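# Unload three sand cores from mould onto plywood

## Task

Remove three sand cores from the mould and set each one lying on the plywood boards next to the mould, with the grippers released: the long core with the rounded nose, plus the two upright bladed cores located in the right-hand half of the mould as seen from the robot. The remaining two cores must still be standing in the mould when done.

## Robot and tools

ROBOT. Two six-joint arms, left_arm and right_arm, each with a parallel gripper. Joint order per arm, used everywhere: waist, shoulder, elbow, wrist pitch, wrist yaw, wrist roll. Stated ranges in rad: waist -2.618 to 3.054, shoulder 0.000 to 3.142, elbow 0.000 to 3.142, wrist pitch -1.571 to 1.571, wrist yaw -1.571 to 1.571, wrist roll -2.094 to 2.094. Real ends may differ by up to 0.059 rad either way.

FRAMES. Scene frame: origin at table-top height midway between the nominal bases, +x forward over the table, +z up, left_arm on the +y side (image left/right does not follow these names). Calibrated bases in the scene frame: left_arm at (+0.031, +0.345, 0) m, quat_wxyz (+1.000, 0, 0, +0.008); right_arm at (+0.030, -0.335, 0) m, quat_wxyz (+1.000, 0, 0, -0.014); both have +z up. Each arm reports its end_effector_position (m) and end_effector_quat_wxyz in its own base frame; these can be off by a few cm, more at long reach. The gripper's fingers point along its +z and open along its y; the reported point sits between the pads, about 1 cm short of the tips.

execute_actions(actions, cameras). actions is a list of actions; each action is a list of 1 to 15 rows, each row one 1/30 s step; a short action repeats its final row until 15 steps pass. Each row is one flat list of 14 numbers in [-1, 1] covering both arms: left_arm's six joints then its opening, then right_arm's six joints then its opening. Joint entries are offsets, not poses: they count from the Joint targets as they were when that action began (not from the prior row), so sending the same offset in a later action moves further. Scale: 1.0 equals 2.224 rad for waist, shoulder and elbow, and 8.485 rad for the three wrist joints. The opening entry is absolute: +1 fully open, -1 closed. An action asking a joint more than 0.059 rad beyond its range is rejected for both arms; a malformed action, or a bad first action, rejects the whole call. An empty list just reports state and images. cameras: list of names (cam_left_wrist, cam_right_wrist), null or ["all"] for all, [] for none; an unknown name voids the call.

move(target, speed, blend, opening_speed, blocking, cameras). target is one 14-number row laid out as above, or a list of up to 15 such rows; every row's joint offsets count from the current Joint targets (not from the previous row), in the same scaled units, openings absolute. All joints travel together along a path, so grippers trace curves and nothing is avoided. speed: rad/s for the joint with the longest travel, 0.01 to 12.57, default 0.5, one value or one per target. blend: corner rounding in rad per waypoint. opening_speed: gripper rate on the -1 to +1 scale per second, at least 0.2; use a low value to close gently on sand cores. blocking=false returns early while the move continues. The result adds a move: line such as done, off_target, moving, held or fault, and limits=held if steps were withheld.

wait(seconds 0 to 10) lets time pass holding the last commands. stop brakes a running move. zoom_image(camera, region [x0, y0, x1, y1] in pixels, at most 504 by 504) magnifies the latest image of cam_left_wrist or cam_right_wrist (each 896x504). finished_scene(scene) ends the scene with its number; it is final.

RESULTS. Joint positions (rad) and Joint velocities (rad/s) per arm, plus finger-pad gap (m; 0.094 m when fully open). Joint targets: the base for your next offsets. Tool commands: current gripper commands; to keep a gripper as is, resend its current value, since 0 is a real command. grip_measured: finger opening on the command scale, reading a little wide when empty and somewhat narrower than a gripped hard part. grip_effort_nm: gripper motor effort, negative closing, with offset and noise; not a pad force. Joint torques include arm weight; joints 1 to 3 wrap at ±28 N m. Lines to watch: joint sent to its limit, joint command not followed (clearance check altered targets), MOTOR HOT (at 75 °C), OVER-TEMPERATURE FAULT (arm folds and idles). "within noise" means velocities are negligible.

LIMITS ON MOTION. Each joint target can only lead its measured angle by 0.339 rad (big joints) or 2.2 rad (wrists); targets that would move a gripper over 200 mm at once are scaled back. Big moves may need several actions; tiny ones may not start.

CARE. Sand cores can crumble: close slowly. Avoid dropping cores, releasing them while they move, fast impacts, hard pushes, and any contact between the two arms or one gripper closing on the other's fingers. Nothing may leave the table. Do not hold loads or push at unreachable poses for long (motor heating). To end a push, command targets back past the measured positions. A camera cable touching something counts as contact. Loose objects may occasionally get a small shove.

Each tool is called after "Call:" by a JSON object that holds its "op" and its "data", one argument or row to a line.

## Session

Call:
{"op": "execute_actions", "data": {
  "actions": []
}}

Scene clock: 0.00 s.
left_arm: end_effector_position=(+0.3631, -0.0246, +0.2028) grip_measured=+1.000 grip_effort_nm=n/a end_effector_quat_wxyz=(+0.569, -0.059, +0.818, -0.064) | right_arm: end_effector_position=(+0.3464, +0.0127, +0.2781) grip_measured=+1.000 grip_effort_nm=n/a end_effector_quat_wxyz=(+0.512, -0.227, +0.829, +0.002)
Joint positions: left_arm=[-0.095 1.034 0.566 0.116 -0.051 -0.203 0.094] | right_arm=[-0.154 1.056 1.018 -0.499 -0.37 -0.476 0.094]
Joint velocities: within noise
Joint torques (N m): no reading
Heat: left arm: 32 °C; right arm: 36 °C.
Joint targets: left_arm=[-0.095 1.027 0.576 0.117 -0.051 -0.202] | right_arm=[-0.154 1.049 1.030 -0.497 -0.374 -0.475]
Tool commands: left_gripper/opening=+1.0 right_gripper/opening=+1.0

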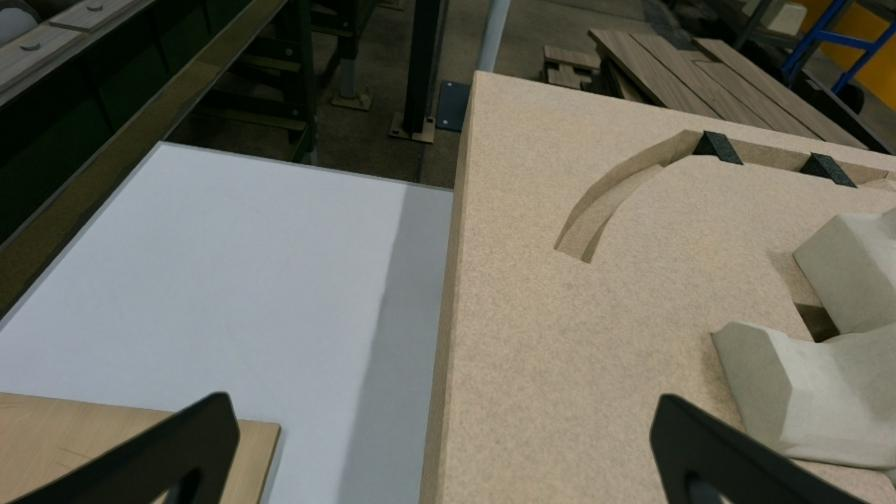

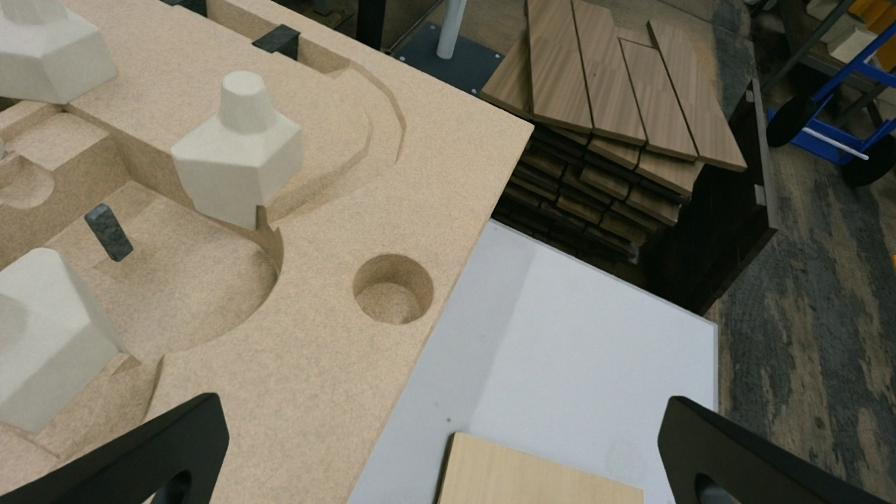

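Call:
{"op": "move", "data": {
  "target": [-0.115,0.244,0.73,-0.1906,0.006,0.0238,1,0.204,0.234,0.526,-0.118,0.044,0.056,1],
  "speed": 0.8
}}

Scene clock: 19.90 s.
left_arm: end_effector_position=(+0.3217, -0.1128, +0.3842) grip_measured=+1.000 grip_effort_nm=0.032 end_effector_quat_wxyz=(+0.339, +0.156, +0.926, -0.057) | right_arm: end_effector_position=(+0.3279, +0.1020, +0.3829) grip_measured=+1.000 grip_effort_nm=0.027 end_effector_quat_wxyz=(+0.340, -0.143, +0.928, +0.052)
Joint positions: left_arm=[-0.344 1.558 2.18 -1.492 -0.007 -0.007 0.094] | right_arm=[0.295 1.561 2.175 -1.483 -0.007 -0.008 0.094]
Joint torques (N m): left_arm=[-0.51 -3.66 5.29 1.62 0.11 0.02] | right_arm=[0.46 -3.75 6.17 0.99 -0.01 0.03]
Heat: left arm: 36 °C; right arm: 39 °C.
Joint targets: left_arm=[-0.351 1.569 2.200 -1.500 0.000 -0.001] | right_arm=[0.300 1.570 2.200 -1.498 -0.001 0.000]
move: done

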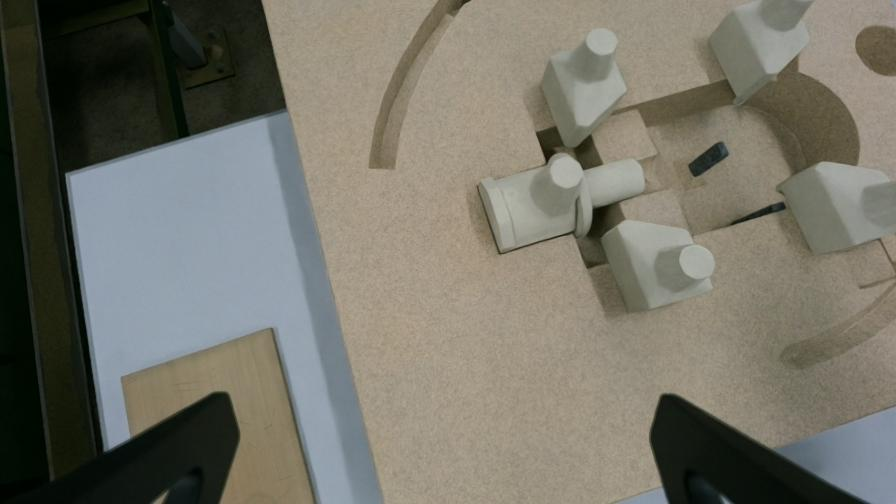

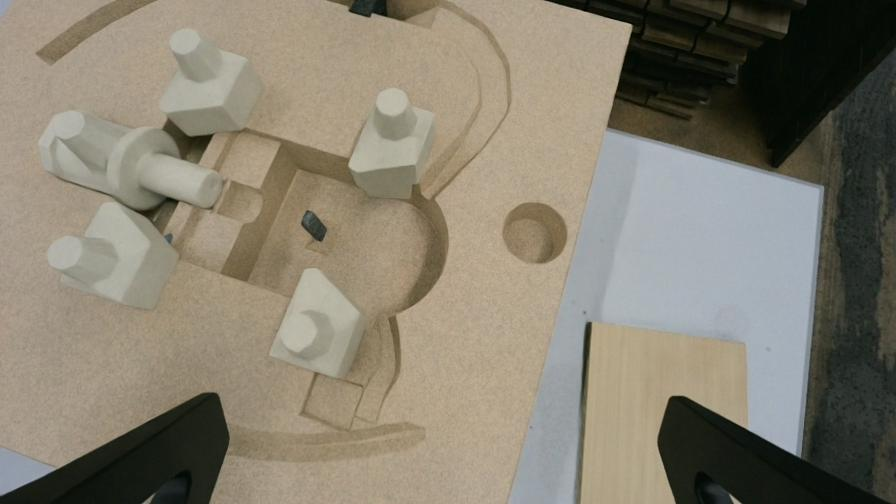

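Call:
{"op": "zoom_image", "data": {
  "camera": "cam_right_wrist",
  "region": [20, 0, 500, 270]
}}

Call:
{"op": "zoom_image", "data": {
  "camera": "cam_right_wrist",
  "region": [240, 60, 480, 460]
}}

Call:
{"op": "zoom_image", "data": {
  "camera": "cam_left_wrist",
  "region": [440, 0, 896, 330]
}}

Scaled by 1.050.

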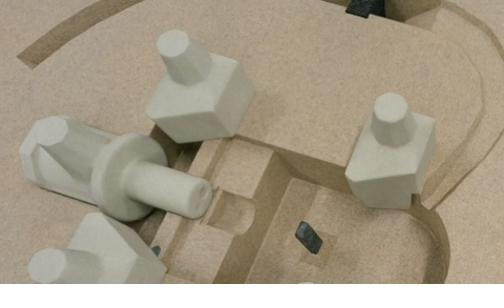

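Scaled by 1.260.

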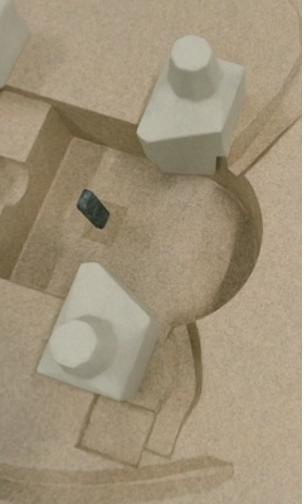

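Scaled by 1.105.

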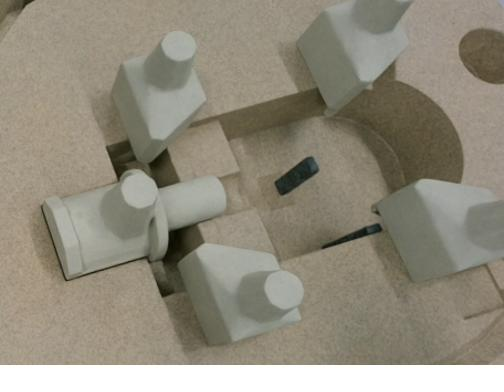

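Call:
{"op": "move", "data": {
  "target": [0,0,0,0,0,0,1,0.1127,0.0705,-0.0989,0.0053,0,0,1],
  "speed": 0.6
}}

Scene clock: 74.17 s.
left_arm: end_effector_position=(+0.3215, -0.1127, +0.3840) grip_measured=+1.000 grip_effort_nm=0.027 end_effector_quat_wxyz=(+0.338, +0.156, +0.926, -0.056) | right_arm: end_effector_position=(+0.3140, +0.1955, +0.2612) grip_measured=+1.000 grip_effort_nm=0.027 end_effector_quat_wxyz=(+0.162, -0.272, +0.947, +0.047)
Joint positions: left_arm=[-0.344 1.558 2.18 -1.493 -0.007 -0.007 0.094] | right_arm=[0.553 1.737 1.977 -1.471 -0.003 -0.006 0.094]
Joint torques (N m): left_arm=[-0.44 -3.63 5.29 1.59 0.09 0] | right_arm=[-0.14 -7.53 5.23 0.81 0.01 0.04]
Heat: left arm: 35 °C; right arm: 38 °C.
Joint targets: left_arm=[-0.351 1.569 2.200 -1.500 0.000 -0.001] | right_arm=[0.551 1.726 1.980 -1.453 -0.001 0.001]
move: done

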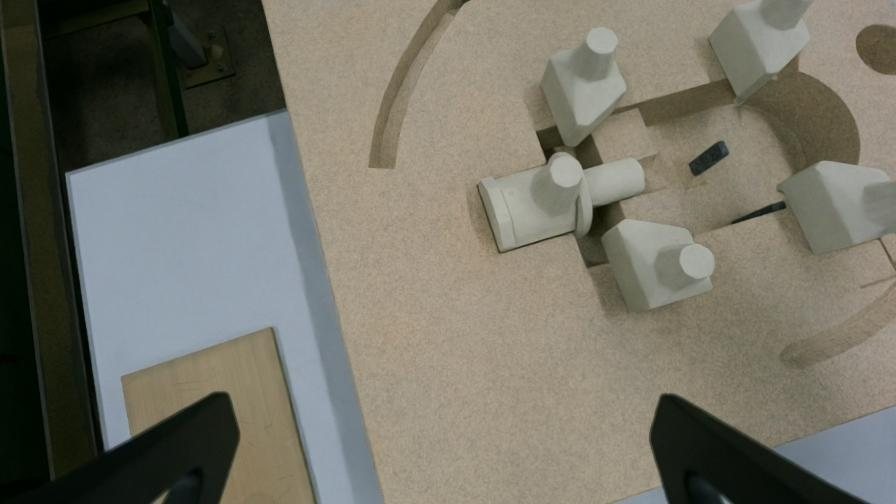

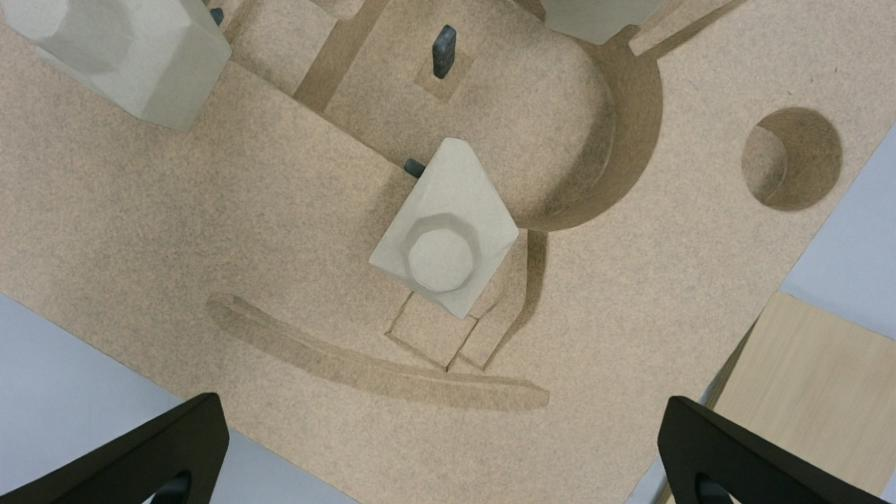

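Call:
{"op": "zoom_image", "data": {
  "camera": "cam_right_wrist",
  "region": [340, 110, 590, 400]
}}

Scaled by 1.738.

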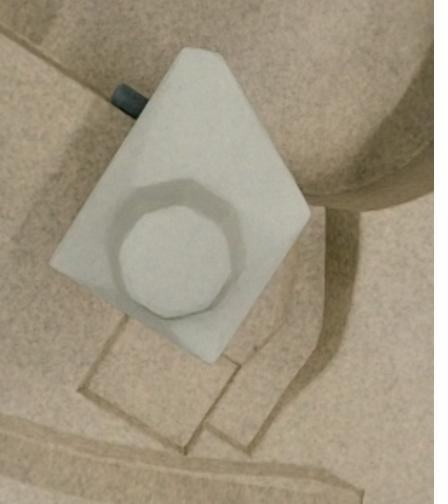

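Call:
{"op": "move", "data": {
  "target": [0,0,0,0,0,0,1,0.0036,0.006,-0.1165,0.0261,0,0,1],
  "speed": 0.5,
  "cameras": ["cam_right_wrist"]
}}

Scene clock: 107.67 s.
left_arm: end_effector_position=(+0.3215, -0.1127, +0.3840) grip_measured=+1.000 grip_effort_nm=0.032 end_effector_quat_wxyz=(+0.338, +0.156, +0.926, -0.056) | right_arm: end_effector_position=(+0.3267, +0.2033, +0.1996) grip_measured=+1.000 grip_effort_nm=0.027 end_effector_quat_wxyz=(+0.148, -0.273, +0.950, +0.043)
Joint positions: left_arm=[-0.344 1.558 2.18 -1.493 -0.007 -0.007 0.094] | right_arm=[0.553 1.737 1.726 -1.251 -0.003 -0.006 0.094]
Joint torques (N m): left_arm=[-0.49 -3.67 5.27 1.62 0.09 0.02] | right_arm=[0.54 -6.86 5.07 0.8 0.01 0.04]
Heat: left arm: 35 °C; right arm: 37 °C.
Joint targets: left_arm=[-0.351 1.569 2.200 -1.500 0.000 -0.001] | right_arm=[0.559 1.740 1.721 -1.231 -0.001 0.001]
move: done
Images, in order (width x height): cam_right_wrist 896x504.

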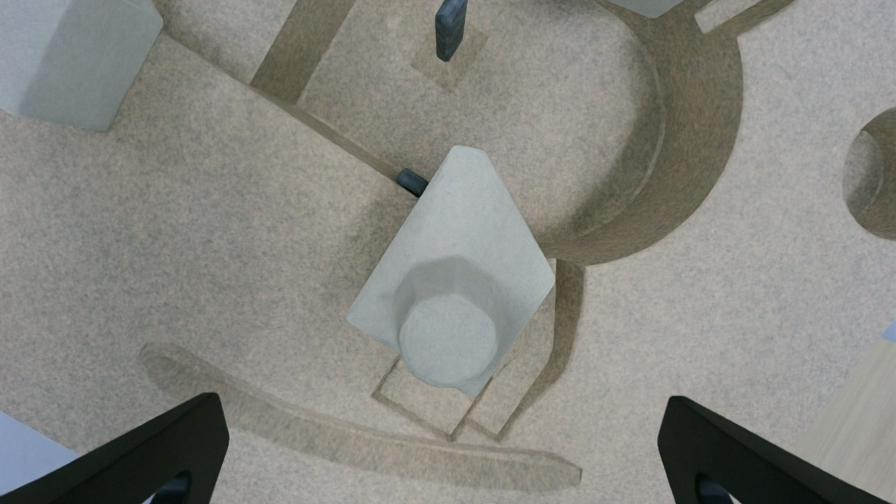

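Call:
{"op": "move", "data": {
  "target": [0,0,0,0,0,0,1,-0.0018,-0.0076,-0.0704,0.0188,0,0,1],
  "speed": 0.3,
  "cameras": ["cam_right_wrist"]
}}

Scene clock: 121.83 s.
left_arm: end_effector_position=(+0.3215, -0.1127, +0.3840) grip_measured=+1.000 grip_effort_nm=0.032 end_effector_quat_wxyz=(+0.338, +0.156, +0.926, -0.056) | right_arm: end_effector_position=(+0.3323, +0.2068, +0.1611) grip_measured=+1.000 grip_effort_nm=0.027 end_effector_quat_wxyz=(+0.149, -0.273, +0.949, +0.044)
Joint positions: left_arm=[-0.344 1.558 2.18 -1.493 -0.007 -0.007 0.094] | right_arm=[0.553 1.737 1.571 -1.092 -0.003 -0.006 0.094]
Joint torques (N m): left_arm=[-0.46 -3.63 5.26 1.62 0.09 0.01] | right_arm=[0.17 -8.35 5.12 0.75 0.02 0.04]
Heat: left arm: 35 °C; right arm: 37 °C.
Joint targets: left_arm=[-0.351 1.569 2.200 -1.500 0.000 -0.001] | right_arm=[0.555 1.723 1.564 -1.072 -0.001 0.001]
move: done
Images, in order (width x height): cam_right_wrist 896x504.

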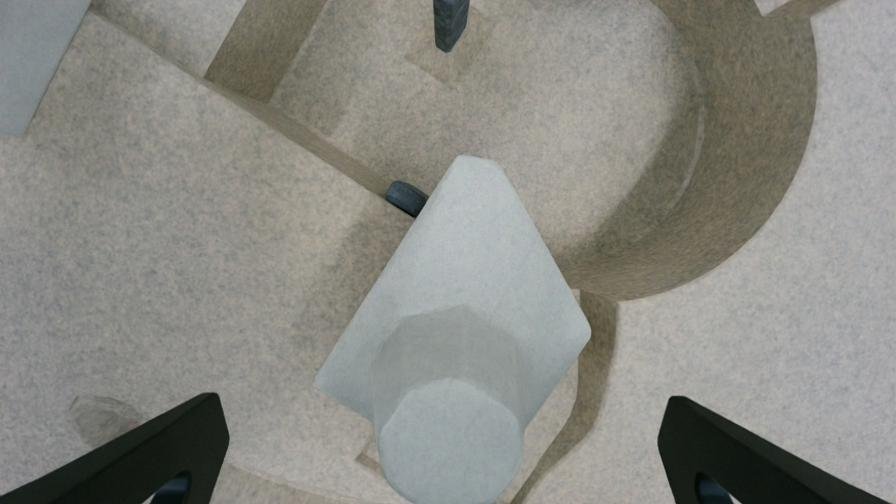

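Call:
{"op": "move", "data": {
  "target": [0,0,0,0,0,0,1,-0.0018,-0.0013,-0.04,0.01025,0,0,1],
  "speed": 0.2,
  "cameras": ["cam_right_wrist"]
}}

Scene clock: 130.13 s.
left_arm: end_effector_position=(+0.3215, -0.1127, +0.3840) grip_measured=+1.000 grip_effort_nm=0.027 end_effector_quat_wxyz=(+0.338, +0.157, +0.926, -0.056) | right_arm: end_effector_position=(+0.3326, +0.2070, +0.1388) grip_measured=+1.000 grip_effort_nm=0.027 end_effector_quat_wxyz=(+0.149, -0.273, +0.950, +0.043)
Joint positions: left_arm=[-0.344 1.558 2.18 -1.493 -0.007 -0.006 0.094] | right_arm=[0.553 1.737 1.483 -1.006 -0.003 -0.006 0.094]
Joint torques (N m): left_arm=[-0.51 -3.63 5.26 1.6 0.11 -0.02] | right_arm=[-0.14 -8.61 5.08 0.8 0.02 0.05]
Heat: left arm: 35 °C; right arm: 38 °C.
Joint targets: left_arm=[-0.351 1.569 2.200 -1.500 0.000 0.000] | right_arm=[0.551 1.720 1.475 -0.985 -0.001 0.001]
move: done
Images, in order (width x height): cam_right_wrist 896x504.

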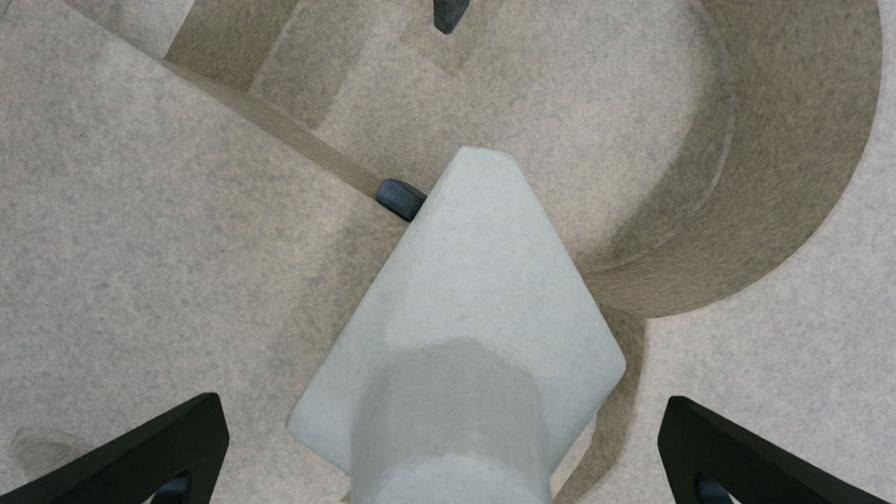

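Call:
{"op": "move", "data": {
  "target": [0,0,0,0,0,0,1,-0.002,0,0,0,0,0,-0.3],
  "opening_speed": 0.5,
  "cameras": ["cam_right_wrist"]
}}

Call:
{"op": "move", "data": {
  "target": [0,0,0,0,0,0,1,0,0,0,0,0,0,-0.5],
  "opening_speed": 0.2,
  "cameras": ["cam_right_wrist"]
}}

Scene clock: 136.00 s.
left_arm: end_effector_position=(+0.3215, -0.1127, +0.3840) grip_measured=+1.000 grip_effort_nm=0.037 end_effector_quat_wxyz=(+0.338, +0.157, +0.926, -0.056) | right_arm: end_effector_position=(+0.3332, +0.2076, +0.1420) grip_measured=+0.257 grip_effort_nm=-1.004 end_effector_quat_wxyz=(+0.154, -0.263, +0.951, +0.047)
Joint positions: left_arm=[-0.344 1.558 2.18 -1.493 -0.007 -0.006 0.094] | right_arm=[0.553 1.729 1.483 -1.001 -0.005 0.014 0.059]
Joint torques (N m): left_arm=[-0.57 -3.62 5.37 1.6 0.09 0.02] | right_arm=[-0.54 -7.88 5.12 0.77 0.02 -0.19]
Heat: left arm: 35 °C; right arm: 39 °C.
Joint targets: left_arm=[-0.351 1.569 2.200 -1.500 0.000 -0.001] | right_arm=[0.546 1.720 1.475 -0.985 -0.001 0.001]
move: done
Images, in order (width x height): cam_right_wrist 896x504.

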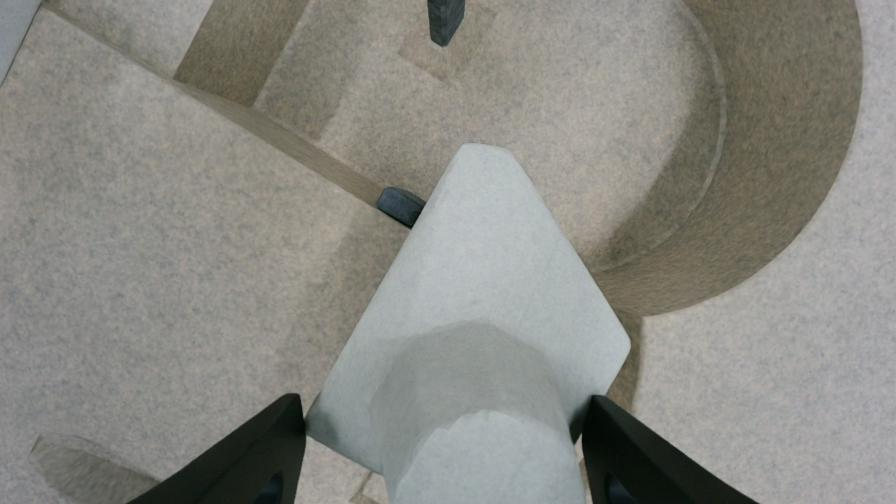

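Scene clock: 137.20 s.
left_arm: end_effector_position=(+0.3215, -0.1127, +0.3840) grip_measured=+1.000 grip_effort_nm=0.037 end_effector_quat_wxyz=(+0.338, +0.157, +0.926, -0.056) | right_arm: end_effector_position=(+0.3332, +0.2076, +0.1420) grip_measured=+0.257 grip_effort_nm=-1.009 end_effector_quat_wxyz=(+0.154, -0.263, +0.951, +0.047)
Joint positions: left_arm=[-0.344 1.558 2.18 -1.493 -0.007 -0.006 0.094] | right_arm=[0.553 1.729 1.483 -1.001 -0.005 0.014 0.059]
Joint torques (N m): left_arm=[-0.51 -3.64 5.3 1.6 0.13 -0.01] | right_arm=[-0.55 -7.88 5.09 0.77 0.03 -0.2]
Heat: left arm: 35 °C; right arm: 39 °C.
Joint targets: left_arm=[-0.351 1.569 2.200 -1.500 0.000 -0.001] | right_arm=[0.546 1.720 1.475 -0.985 -0.001 0.001]
move: done
Images, in order (width x height): cam_right_wrist 896x504.

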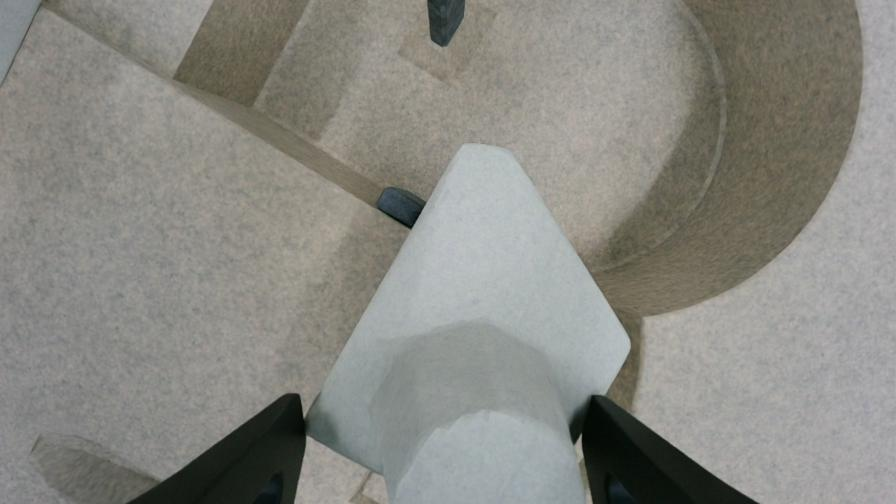

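Call:
{"op": "move", "data": {
  "target": [
    [0,0,0,0,0,0,1,0,0,0,0,0,0,1],
    [0,0,0,0,0,0,1,0,0.0006,0.0251,-0.0064,0,0,1]
  ],
  "opening_speed": 1,
  "speed": 0.2,
  "cameras": ["cam_right_wrist"]
}}

Scene clock: 148.77 s.
left_arm: end_effector_position=(+0.3215, -0.1127, +0.3840) grip_measured=+1.000 grip_effort_nm=0.037 end_effector_quat_wxyz=(+0.338, +0.157, +0.926, -0.056) | right_arm: end_effector_position=(+0.3321, +0.2069, +0.1465) grip_measured=+0.997 grip_effort_nm=0.178 end_effector_quat_wxyz=(+0.151, -0.266, +0.951, +0.046)
Joint positions: left_arm=[-0.344 1.558 2.18 -1.493 -0.007 -0.006 0.094] | right_arm=[0.553 1.729 1.502 -1.026 -0.005 0.008 0.094]
Joint torques (N m): left_arm=[-0.47 -3.7 5.23 1.61 0.11 -0.01] | right_arm=[-0.57 -7.76 7.95 0.49 0.03 -0.11]
Heat: left arm: 35 °C; right arm: 39 °C.
Joint targets: left_arm=[-0.351 1.569 2.200 -1.500 0.000 -0.001] | right_arm=[0.546 1.722 1.531 -1.039 -0.001 0.001]
move: done
Images, in order (width x height): cam_right_wrist 896x504.

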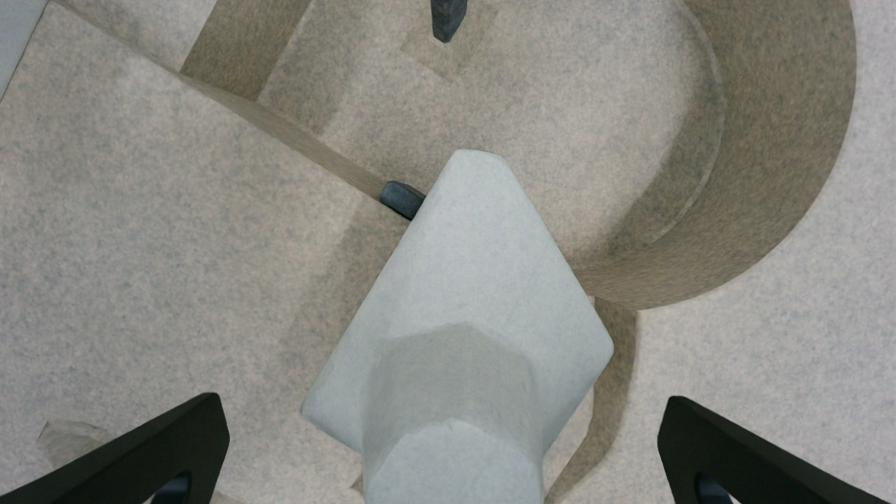

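Call:
{"op": "move", "data": {
  "target": [0,0,0,0,0,0,1,0,0,0.0115,-0.0013,0,0,1],
  "speed": 0.2,
  "cameras": ["cam_right_wrist"]
}}

Scene clock: 152.27 s.
left_arm: end_effector_position=(+0.3215, -0.1127, +0.3840) grip_measured=+1.000 grip_effort_nm=0.027 end_effector_quat_wxyz=(+0.338, +0.157, +0.926, -0.056) | right_arm: end_effector_position=(+0.3347, +0.2085, +0.1537) grip_measured=+0.997 grip_effort_nm=0.178 end_effector_quat_wxyz=(+0.158, -0.266, +0.950, +0.048)
Joint positions: left_arm=[-0.344 1.558 2.18 -1.493 -0.007 -0.006 0.094] | right_arm=[0.553 1.729 1.526 -1.037 -0.005 0.008 0.094]
Joint torques (N m): left_arm=[-0.5 -3.56 5.29 1.6 0.11 0] | right_arm=[-0.55 -7.77 8.06 0.53 0.03 -0.11]
Heat: left arm: 35 °C; right arm: 39 °C.
Joint targets: left_arm=[-0.351 1.569 2.200 -1.500 0.000 -0.001] | right_arm=[0.546 1.722 1.557 -1.050 -0.001 0.001]
move: done
Images, in order (width x height): cam_right_wrist 896x504.

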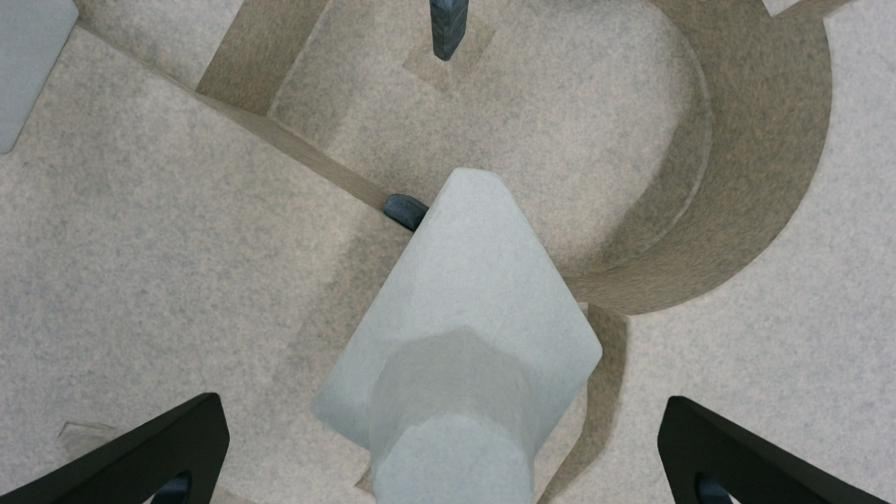

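Call:
{"op": "move", "data": {
  "target": [0,0,0,0,0,0,1,0,0,0,0,0,0,-0.2],
  "opening_speed": 0.6,
  "cameras": ["cam_right_wrist"]
}}

Call:
{"op": "move", "data": {
  "target": [0,0,0,0,0,0,1,0,0,0,0,0,0,-0.5],
  "opening_speed": 0.2,
  "cameras": ["cam_right_wrist"]
}}

Scene clock: 158.57 s.
left_arm: end_effector_position=(+0.3215, -0.1127, +0.3840) grip_measured=+1.000 grip_effort_nm=0.027 end_effector_quat_wxyz=(+0.338, +0.157, +0.926, -0.056) | right_arm: end_effector_position=(+0.3344, +0.2081, +0.1536) grip_measured=-0.197 grip_effort_nm=-0.125 end_effector_quat_wxyz=(+0.157, -0.266, +0.950, +0.047)
Joint positions: left_arm=[-0.344 1.558 2.18 -1.493 -0.007 -0.006 0.094] | right_arm=[0.553 1.729 1.526 -1.039 -0.003 0.008 0.038]
Joint torques (N m): left_arm=[-0.55 -3.62 5.35 1.61 0.11 0] | right_arm=[-0.44 -7.77 8.05 0.51 0 -0.12]
Heat: left arm: 35 °C; right arm: 40 °C.
Joint targets: left_arm=[-0.351 1.569 2.200 -1.500 0.000 -0.001] | right_arm=[0.546 1.722 1.557 -1.050 -0.001 0.001]
move: done
Images, in order (width x height): cam_right_wrist 896x504.

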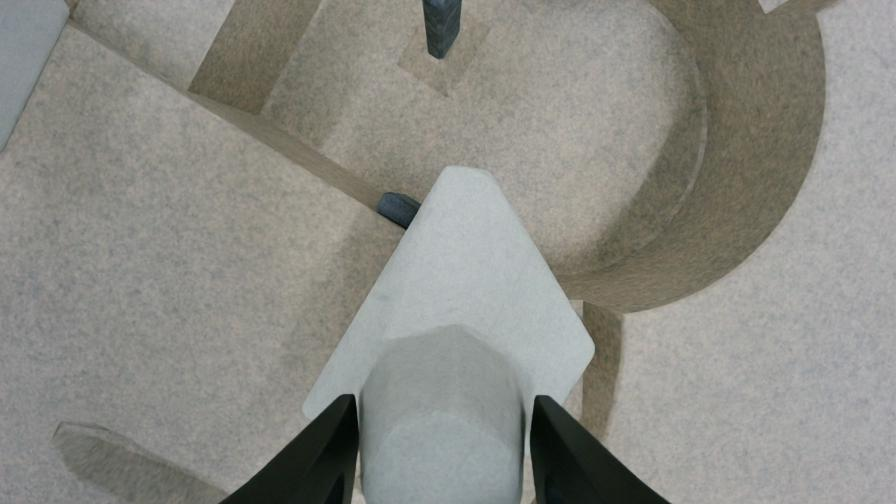

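Scene clock: 160.27 s.
left_arm: end_effector_position=(+0.3215, -0.1127, +0.3840) grip_measured=+1.000 grip_effort_nm=0.032 end_effector_quat_wxyz=(+0.338, +0.157, +0.926, -0.056) | right_arm: end_effector_position=(+0.3344, +0.2081, +0.1536) grip_measured=-0.298 grip_effort_nm=-1.004 end_effector_quat_wxyz=(+0.157, -0.267, +0.950, +0.047)
Joint positions: left_arm=[-0.344 1.558 2.18 -1.493 -0.007 -0.006 0.094] | right_arm=[0.553 1.729 1.526 -1.039 -0.003 0.006 0.033]
Joint torques (N m): left_arm=[-0.53 -3.6 5.33 1.58 0.11 0.02] | right_arm=[-0.54 -7.77 8.06 0.51 0.01 -0.1]
Heat: left arm: 35 °C; right arm: 40 °C.
Joint targets: left_arm=[-0.351 1.569 2.200 -1.500 0.000 -0.001] | right_arm=[0.546 1.722 1.557 -1.050 -0.001 0.001]
move: done
Images, in order (width x height): cam_right_wrist 896x504.

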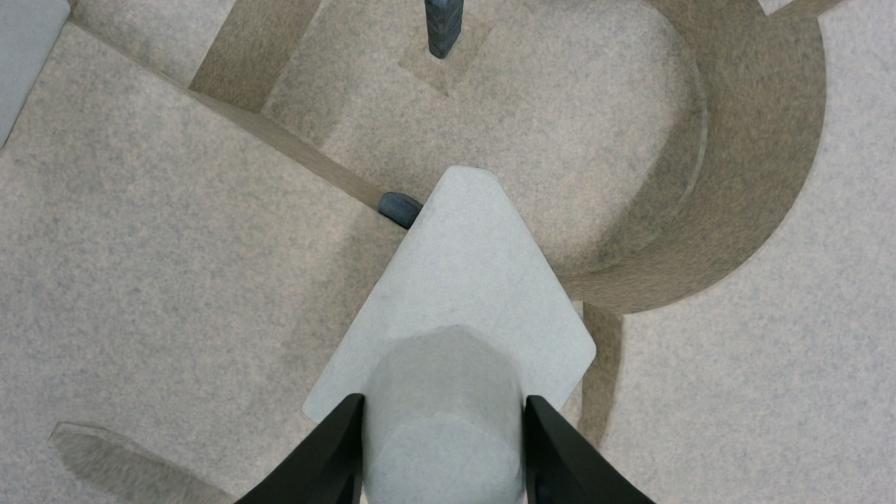

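Call:
{"op": "move", "data": {
  "target": [0,0,0,0,0,0,1,0,0.0037,0.0447,-0.0107,0,0,-0.5],
  "speed": 0.15
}}

Scene clock: 166.60 s.
left_arm: end_effector_position=(+0.3215, -0.1127, +0.3840) grip_measured=+1.000 grip_effort_nm=0.027 end_effector_quat_wxyz=(+0.338, +0.157, +0.926, -0.056) | right_arm: end_effector_position=(+0.3307, +0.2057, +0.1739) grip_measured=-0.299 grip_effort_nm=-1.004 end_effector_quat_wxyz=(+0.152, -0.267, +0.951, +0.045)
Joint positions: left_arm=[-0.344 1.558 2.18 -1.493 -0.007 -0.006 0.094] | right_arm=[0.553 1.729 1.611 -1.135 -0.003 0.006 0.033]
Joint torques (N m): left_arm=[-0.4 -3.62 5.34 1.6 0.11 0.03] | right_arm=[-0.54 -7.12 9.17 0.53 0.01 -0.09]
Heat: left arm: 35 °C; right arm: 40 °C.
Joint targets: left_arm=[-0.351 1.569 2.200 -1.500 0.000 -0.001] | right_arm=[0.546 1.730 1.656 -1.141 -0.001 0.001]
move: off_target (right_arm); right_arm: the elbow is farthest, 0.045 rad from its target

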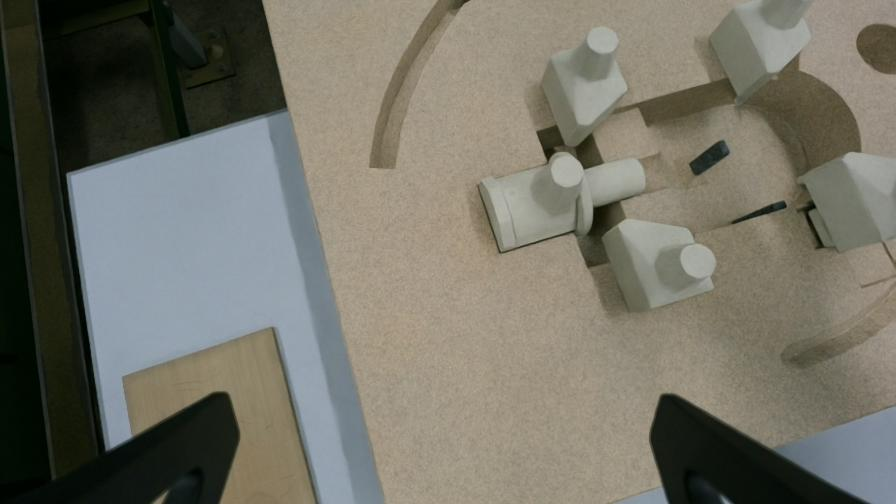

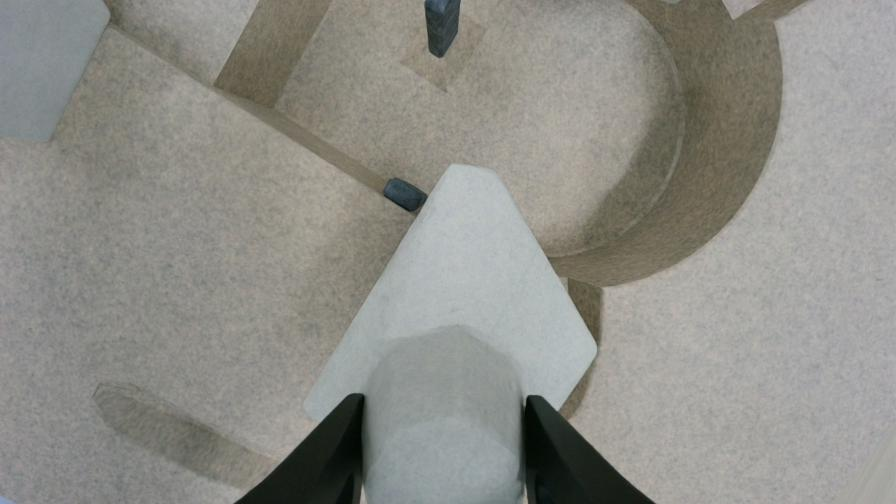

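Call:
{"op": "move", "data": {
  "target": [
    [0,0,0,0,0,0,1,0,0.0044,0.0461,-0.0095,0,0,-0.5],
    [0,0,0,0,0,0,1,0,0.0156,0.0954,-0.0195,0,0,-0.5],
    [0,0,0,0,0,0,1,0,0.0298,0.1505,-0.0302,0,0,-0.5]
  ],
  "speed": 0.2,
  "blend": 0.05
}}

Scene clock: 172.53 s.
left_arm: end_effector_position=(+0.3215, -0.1127, +0.3840) grip_measured=+1.000 grip_effort_nm=0.032 end_effector_quat_wxyz=(+0.338, +0.157, +0.926, -0.056) | right_arm: end_effector_position=(+0.3293, +0.2049, +0.2359) grip_measured=-0.299 grip_effort_nm=-1.004 end_effector_quat_wxyz=(+0.149, -0.267, +0.951, +0.044)
Joint positions: left_arm=[-0.344 1.558 2.18 -1.493 -0.007 -0.006 0.094] | right_arm=[0.553 1.795 1.946 -1.41 -0.003 0.006 0.033]
Joint torques (N m): left_arm=[-0.42 -3.64 5.38 1.61 0.11 0.01] | right_arm=[-0.55 -7.17 8.76 0.73 0.01 -0.1]
Heat: left arm: 35 °C; right arm: 39 °C.
Joint targets: left_arm=[-0.351 1.569 2.200 -1.500 0.000 -0.001] | right_arm=[0.546 1.796 1.991 -1.397 -0.001 0.001]
move: off_target (right_arm); right_arm: the elbow is farthest, 0.044 rad from its target

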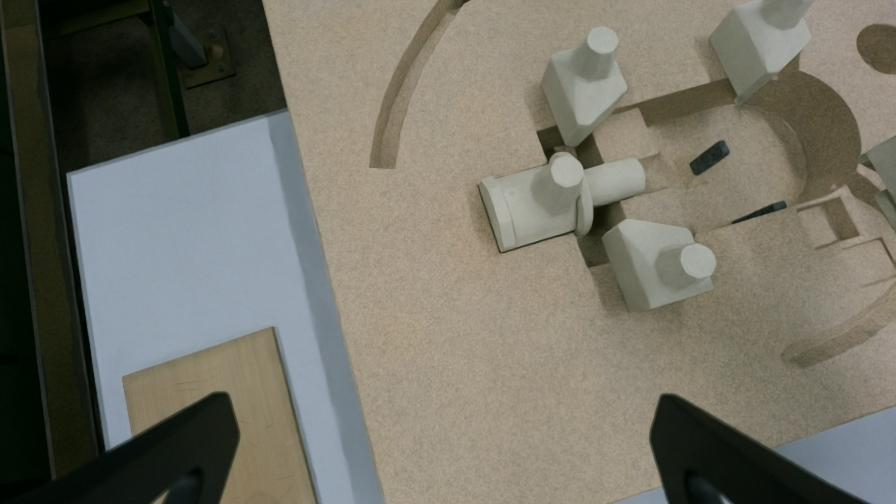

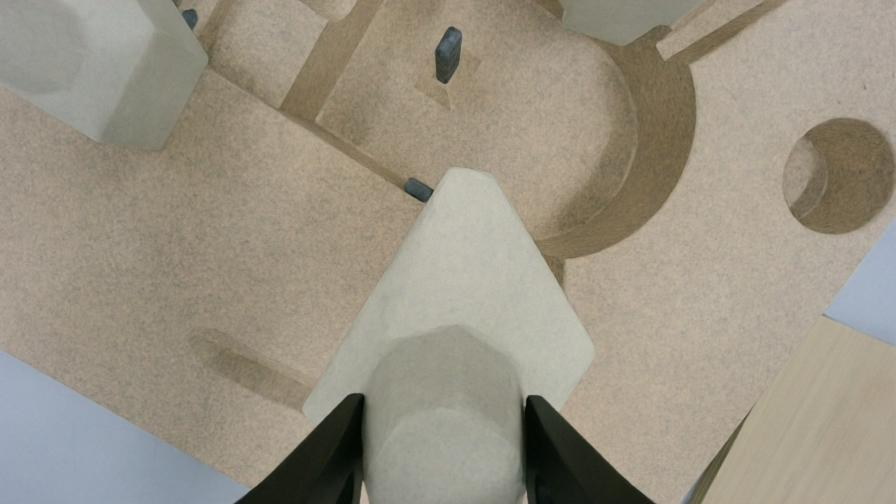

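Call:
{"op": "move", "data": {
  "target": [-0.2469,-0.3597,-0.648,0.1249,0,0,1,0,0,0,0,0,0,-0.5],
  "speed": 0.7
}}

Scene clock: 182.63 s.
left_arm: end_effector_position=(+0.1896, -0.2323, +0.2449) grip_measured=+1.000 grip_effort_nm=0.027 end_effector_quat_wxyz=(+0.467, +0.366, +0.773, -0.223) | right_arm: end_effector_position=(+0.3290, +0.2047, +0.2358) grip_measured=-0.299 grip_effort_nm=-1.009 end_effector_quat_wxyz=(+0.148, -0.267, +0.951, +0.044)
Joint positions: left_arm=[-0.893 0.786 0.765 -0.461 -0.005 -0.006 0.094] | right_arm=[0.553 1.795 1.946 -1.412 -0.003 0.006 0.033]
Joint torques (N m): left_arm=[-0.53 -1.78 5.22 2.29 0.07 0.01] | right_arm=[-0.55 -7.19 8.75 0.74 0.01 -0.09]
Heat: left arm: 35 °C; right arm: 38 °C.
Joint targets: left_arm=[-0.900 0.769 0.759 -0.440 -0.001 0.000] | right_arm=[0.546 1.796 1.991 -1.397 -0.001 0.001]
move: off_target (right_arm); right_arm: the elbow is farthest, 0.045 rad from its target

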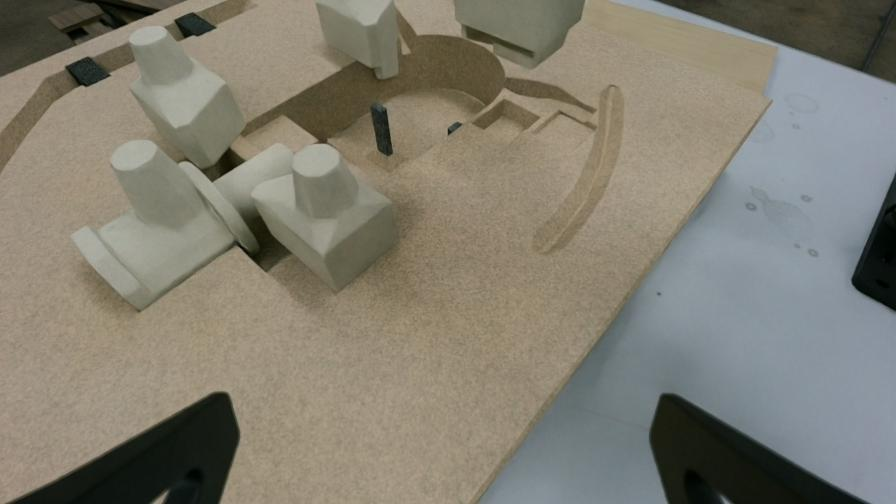

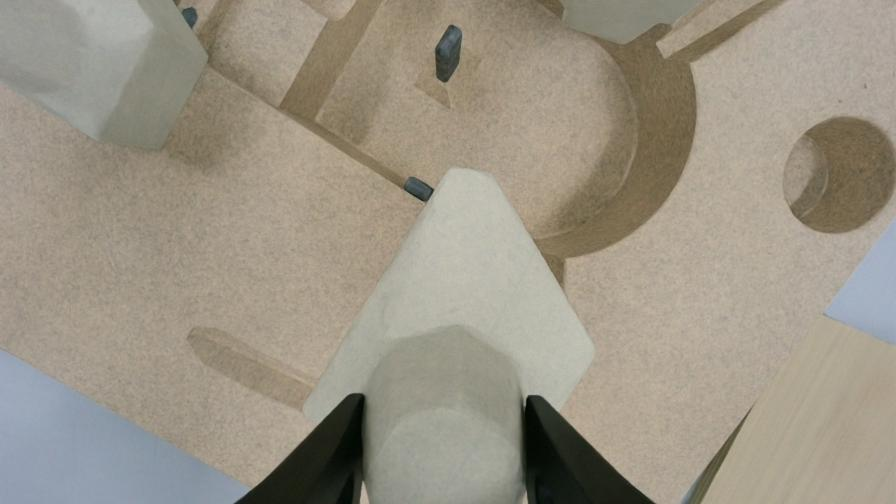

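Call:
{"op": "zoom_image", "data": {
  "camera": "cam_left_wrist",
  "region": [300, 0, 660, 200]
}}

Scaled by 1.400.

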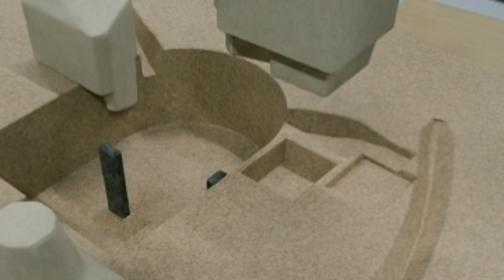

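Call:
{"op": "move", "data": {
  "target": [0,0,0,0.05,0,0,1,0,0,0,0,0,0,-0.5],
  "speed": 0.7,
  "cameras": ["cam_left_wrist"]
}}

Call:
{"op": "zoom_image", "data": {
  "camera": "cam_left_wrist",
  "region": [200, 0, 700, 300]
}}

Scene clock: 190.23 s.
left_arm: end_effector_position=(+0.2071, -0.2540, +0.3447) grip_measured=+1.000 grip_effort_nm=0.027 end_effector_quat_wxyz=(+0.618, +0.311, +0.659, -0.296) | right_arm: end_effector_position=(+0.3289, +0.2047, +0.2358) grip_measured=-0.299 grip_effort_nm=-1.004 end_effector_quat_wxyz=(+0.148, -0.267, +0.951, +0.044)
Joint positions: left_arm=[-0.893 0.786 0.765 -0.041 -0.005 -0.006 0.094] | right_arm=[0.553 1.795 1.946 -1.412 -0.003 0.006 0.033]
Joint torques (N m): left_arm=[-0.54 -1.98 5.31 2.48 0.06 0.03] | right_arm=[-0.53 -7.23 8.75 0.74 0.01 -0.09]
Heat: left arm: 37 °C; right arm: 37 °C.
Joint targets: left_arm=[-0.900 0.769 0.759 -0.016 -0.001 0.000] | right_arm=[0.546 1.796 1.991 -1.397 -0.001 0.001]
move: off_target (right_arm); right_arm: the elbow is farthest, 0.045 rad from its target
Images, in order (width x height): cam_left_wrist 896x504.

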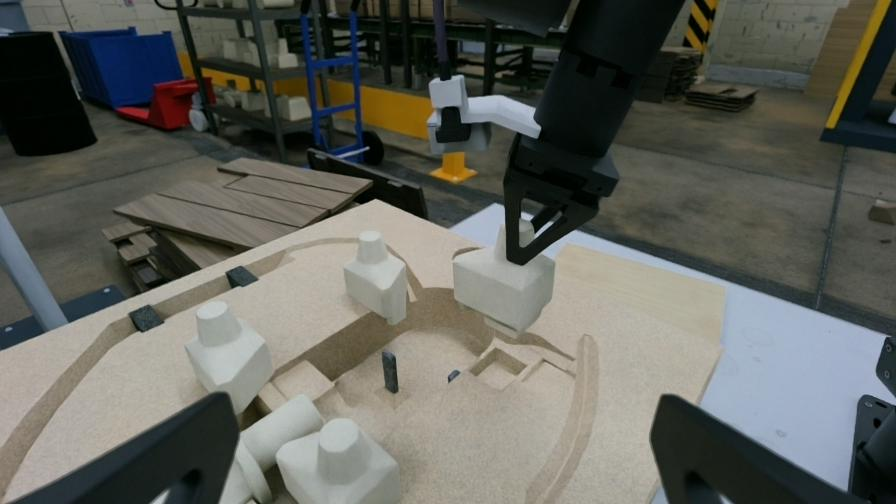

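Scaled by 1.008.

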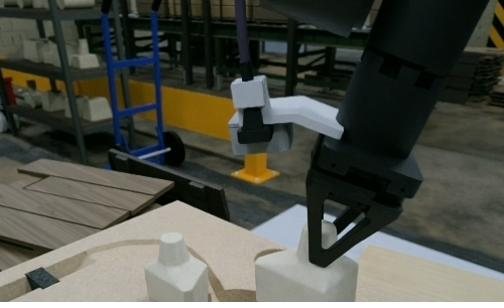

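Call:
{"op": "zoom_image", "data": {
  "camera": "cam_left_wrist",
  "region": [400, 200, 620, 400]
}}

Call:
{"op": "zoom_image", "data": {
  "camera": "cam_left_wrist",
  "region": [320, 210, 440, 410]
}}

Scaled by 2.291.

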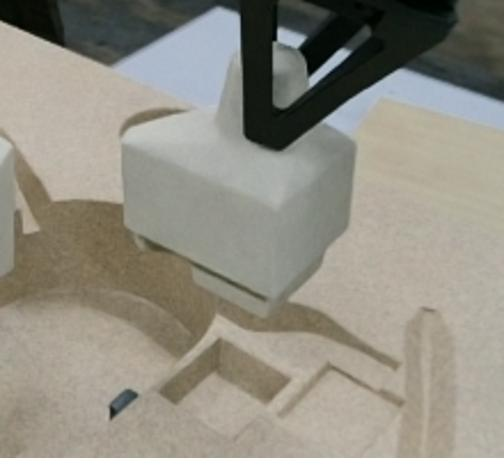

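Scaled by 2.520.

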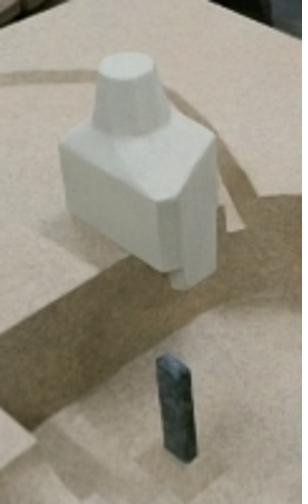

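Call:
{"op": "move", "data": {
  "target": [0,0,0,-0.025,0,0,1,0,0,0,0,-0.059,0,-0.5],
  "speed": 0.5
}}

Call:
{"op": "zoom_image", "data": {
  "camera": "cam_left_wrist",
  "region": [300, 0, 700, 300]
}}

Scene clock: 206.10 s.
left_arm: end_effector_position=(+0.2024, -0.2482, +0.2981) grip_measured=+1.000 grip_effort_nm=0.037 end_effector_quat_wxyz=(+0.553, +0.338, +0.715, -0.264) | right_arm: end_effector_position=(+0.2832, +0.2681, +0.2533) grip_measured=-0.299 grip_effort_nm=-1.004 end_effector_quat_wxyz=(+0.083, -0.293, +0.917, +0.257)
Joint positions: left_arm=[-0.893 0.786 0.765 -0.231 -0.005 -0.006 0.094] | right_arm=[0.552 1.795 1.946 -1.413 -0.458 0.006 0.033]
Joint torques (N m): left_arm=[-0.49 -1.81 5.22 2.27 0.08 0] | right_arm=[-0.51 -7.17 8.73 0.73 -0.62 -0.1]
Heat: left arm: 41 °C; right arm: 36 °C.
Joint targets: left_arm=[-0.900 0.769 0.759 -0.228 -0.001 0.000] | right_arm=[0.547 1.796 1.991 -1.397 -0.501 0.001]
move: off_target (right_arm); right_arm: the elbow is farthest, 0.045 rad from its target

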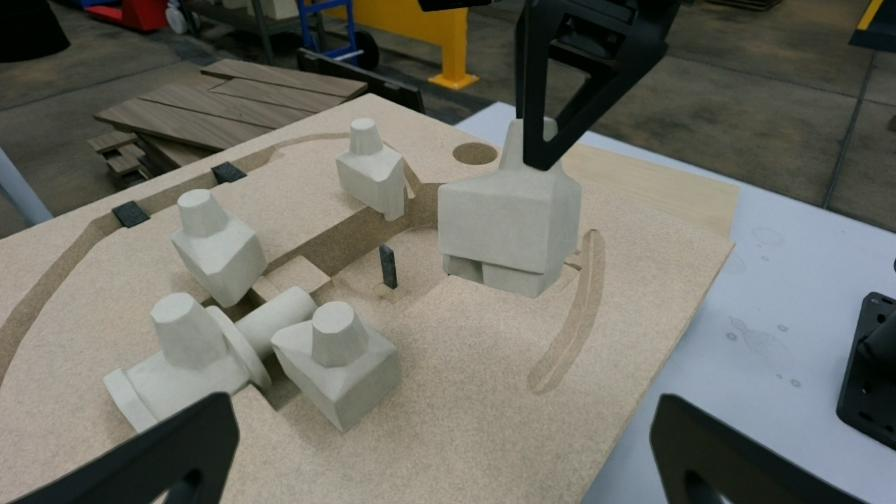

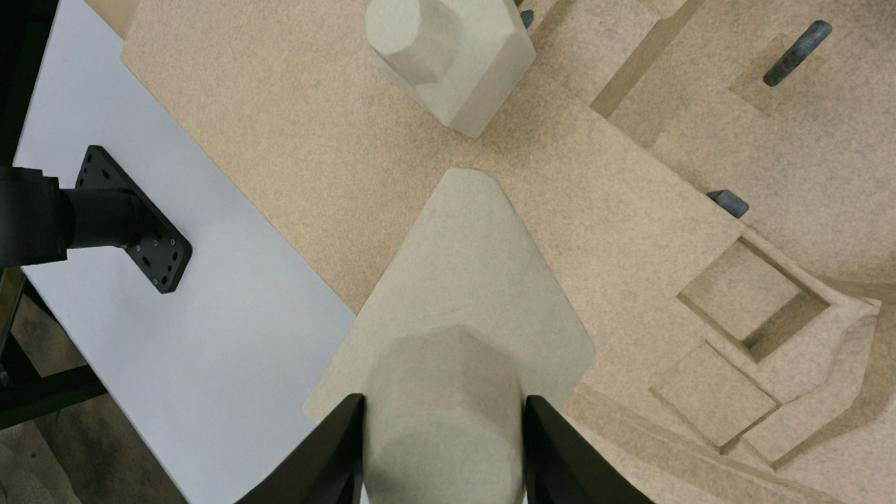

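Scaled by 1.260.

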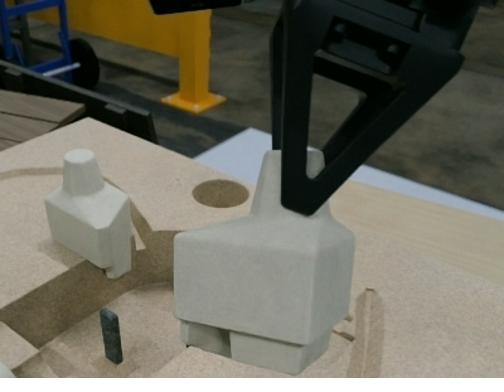

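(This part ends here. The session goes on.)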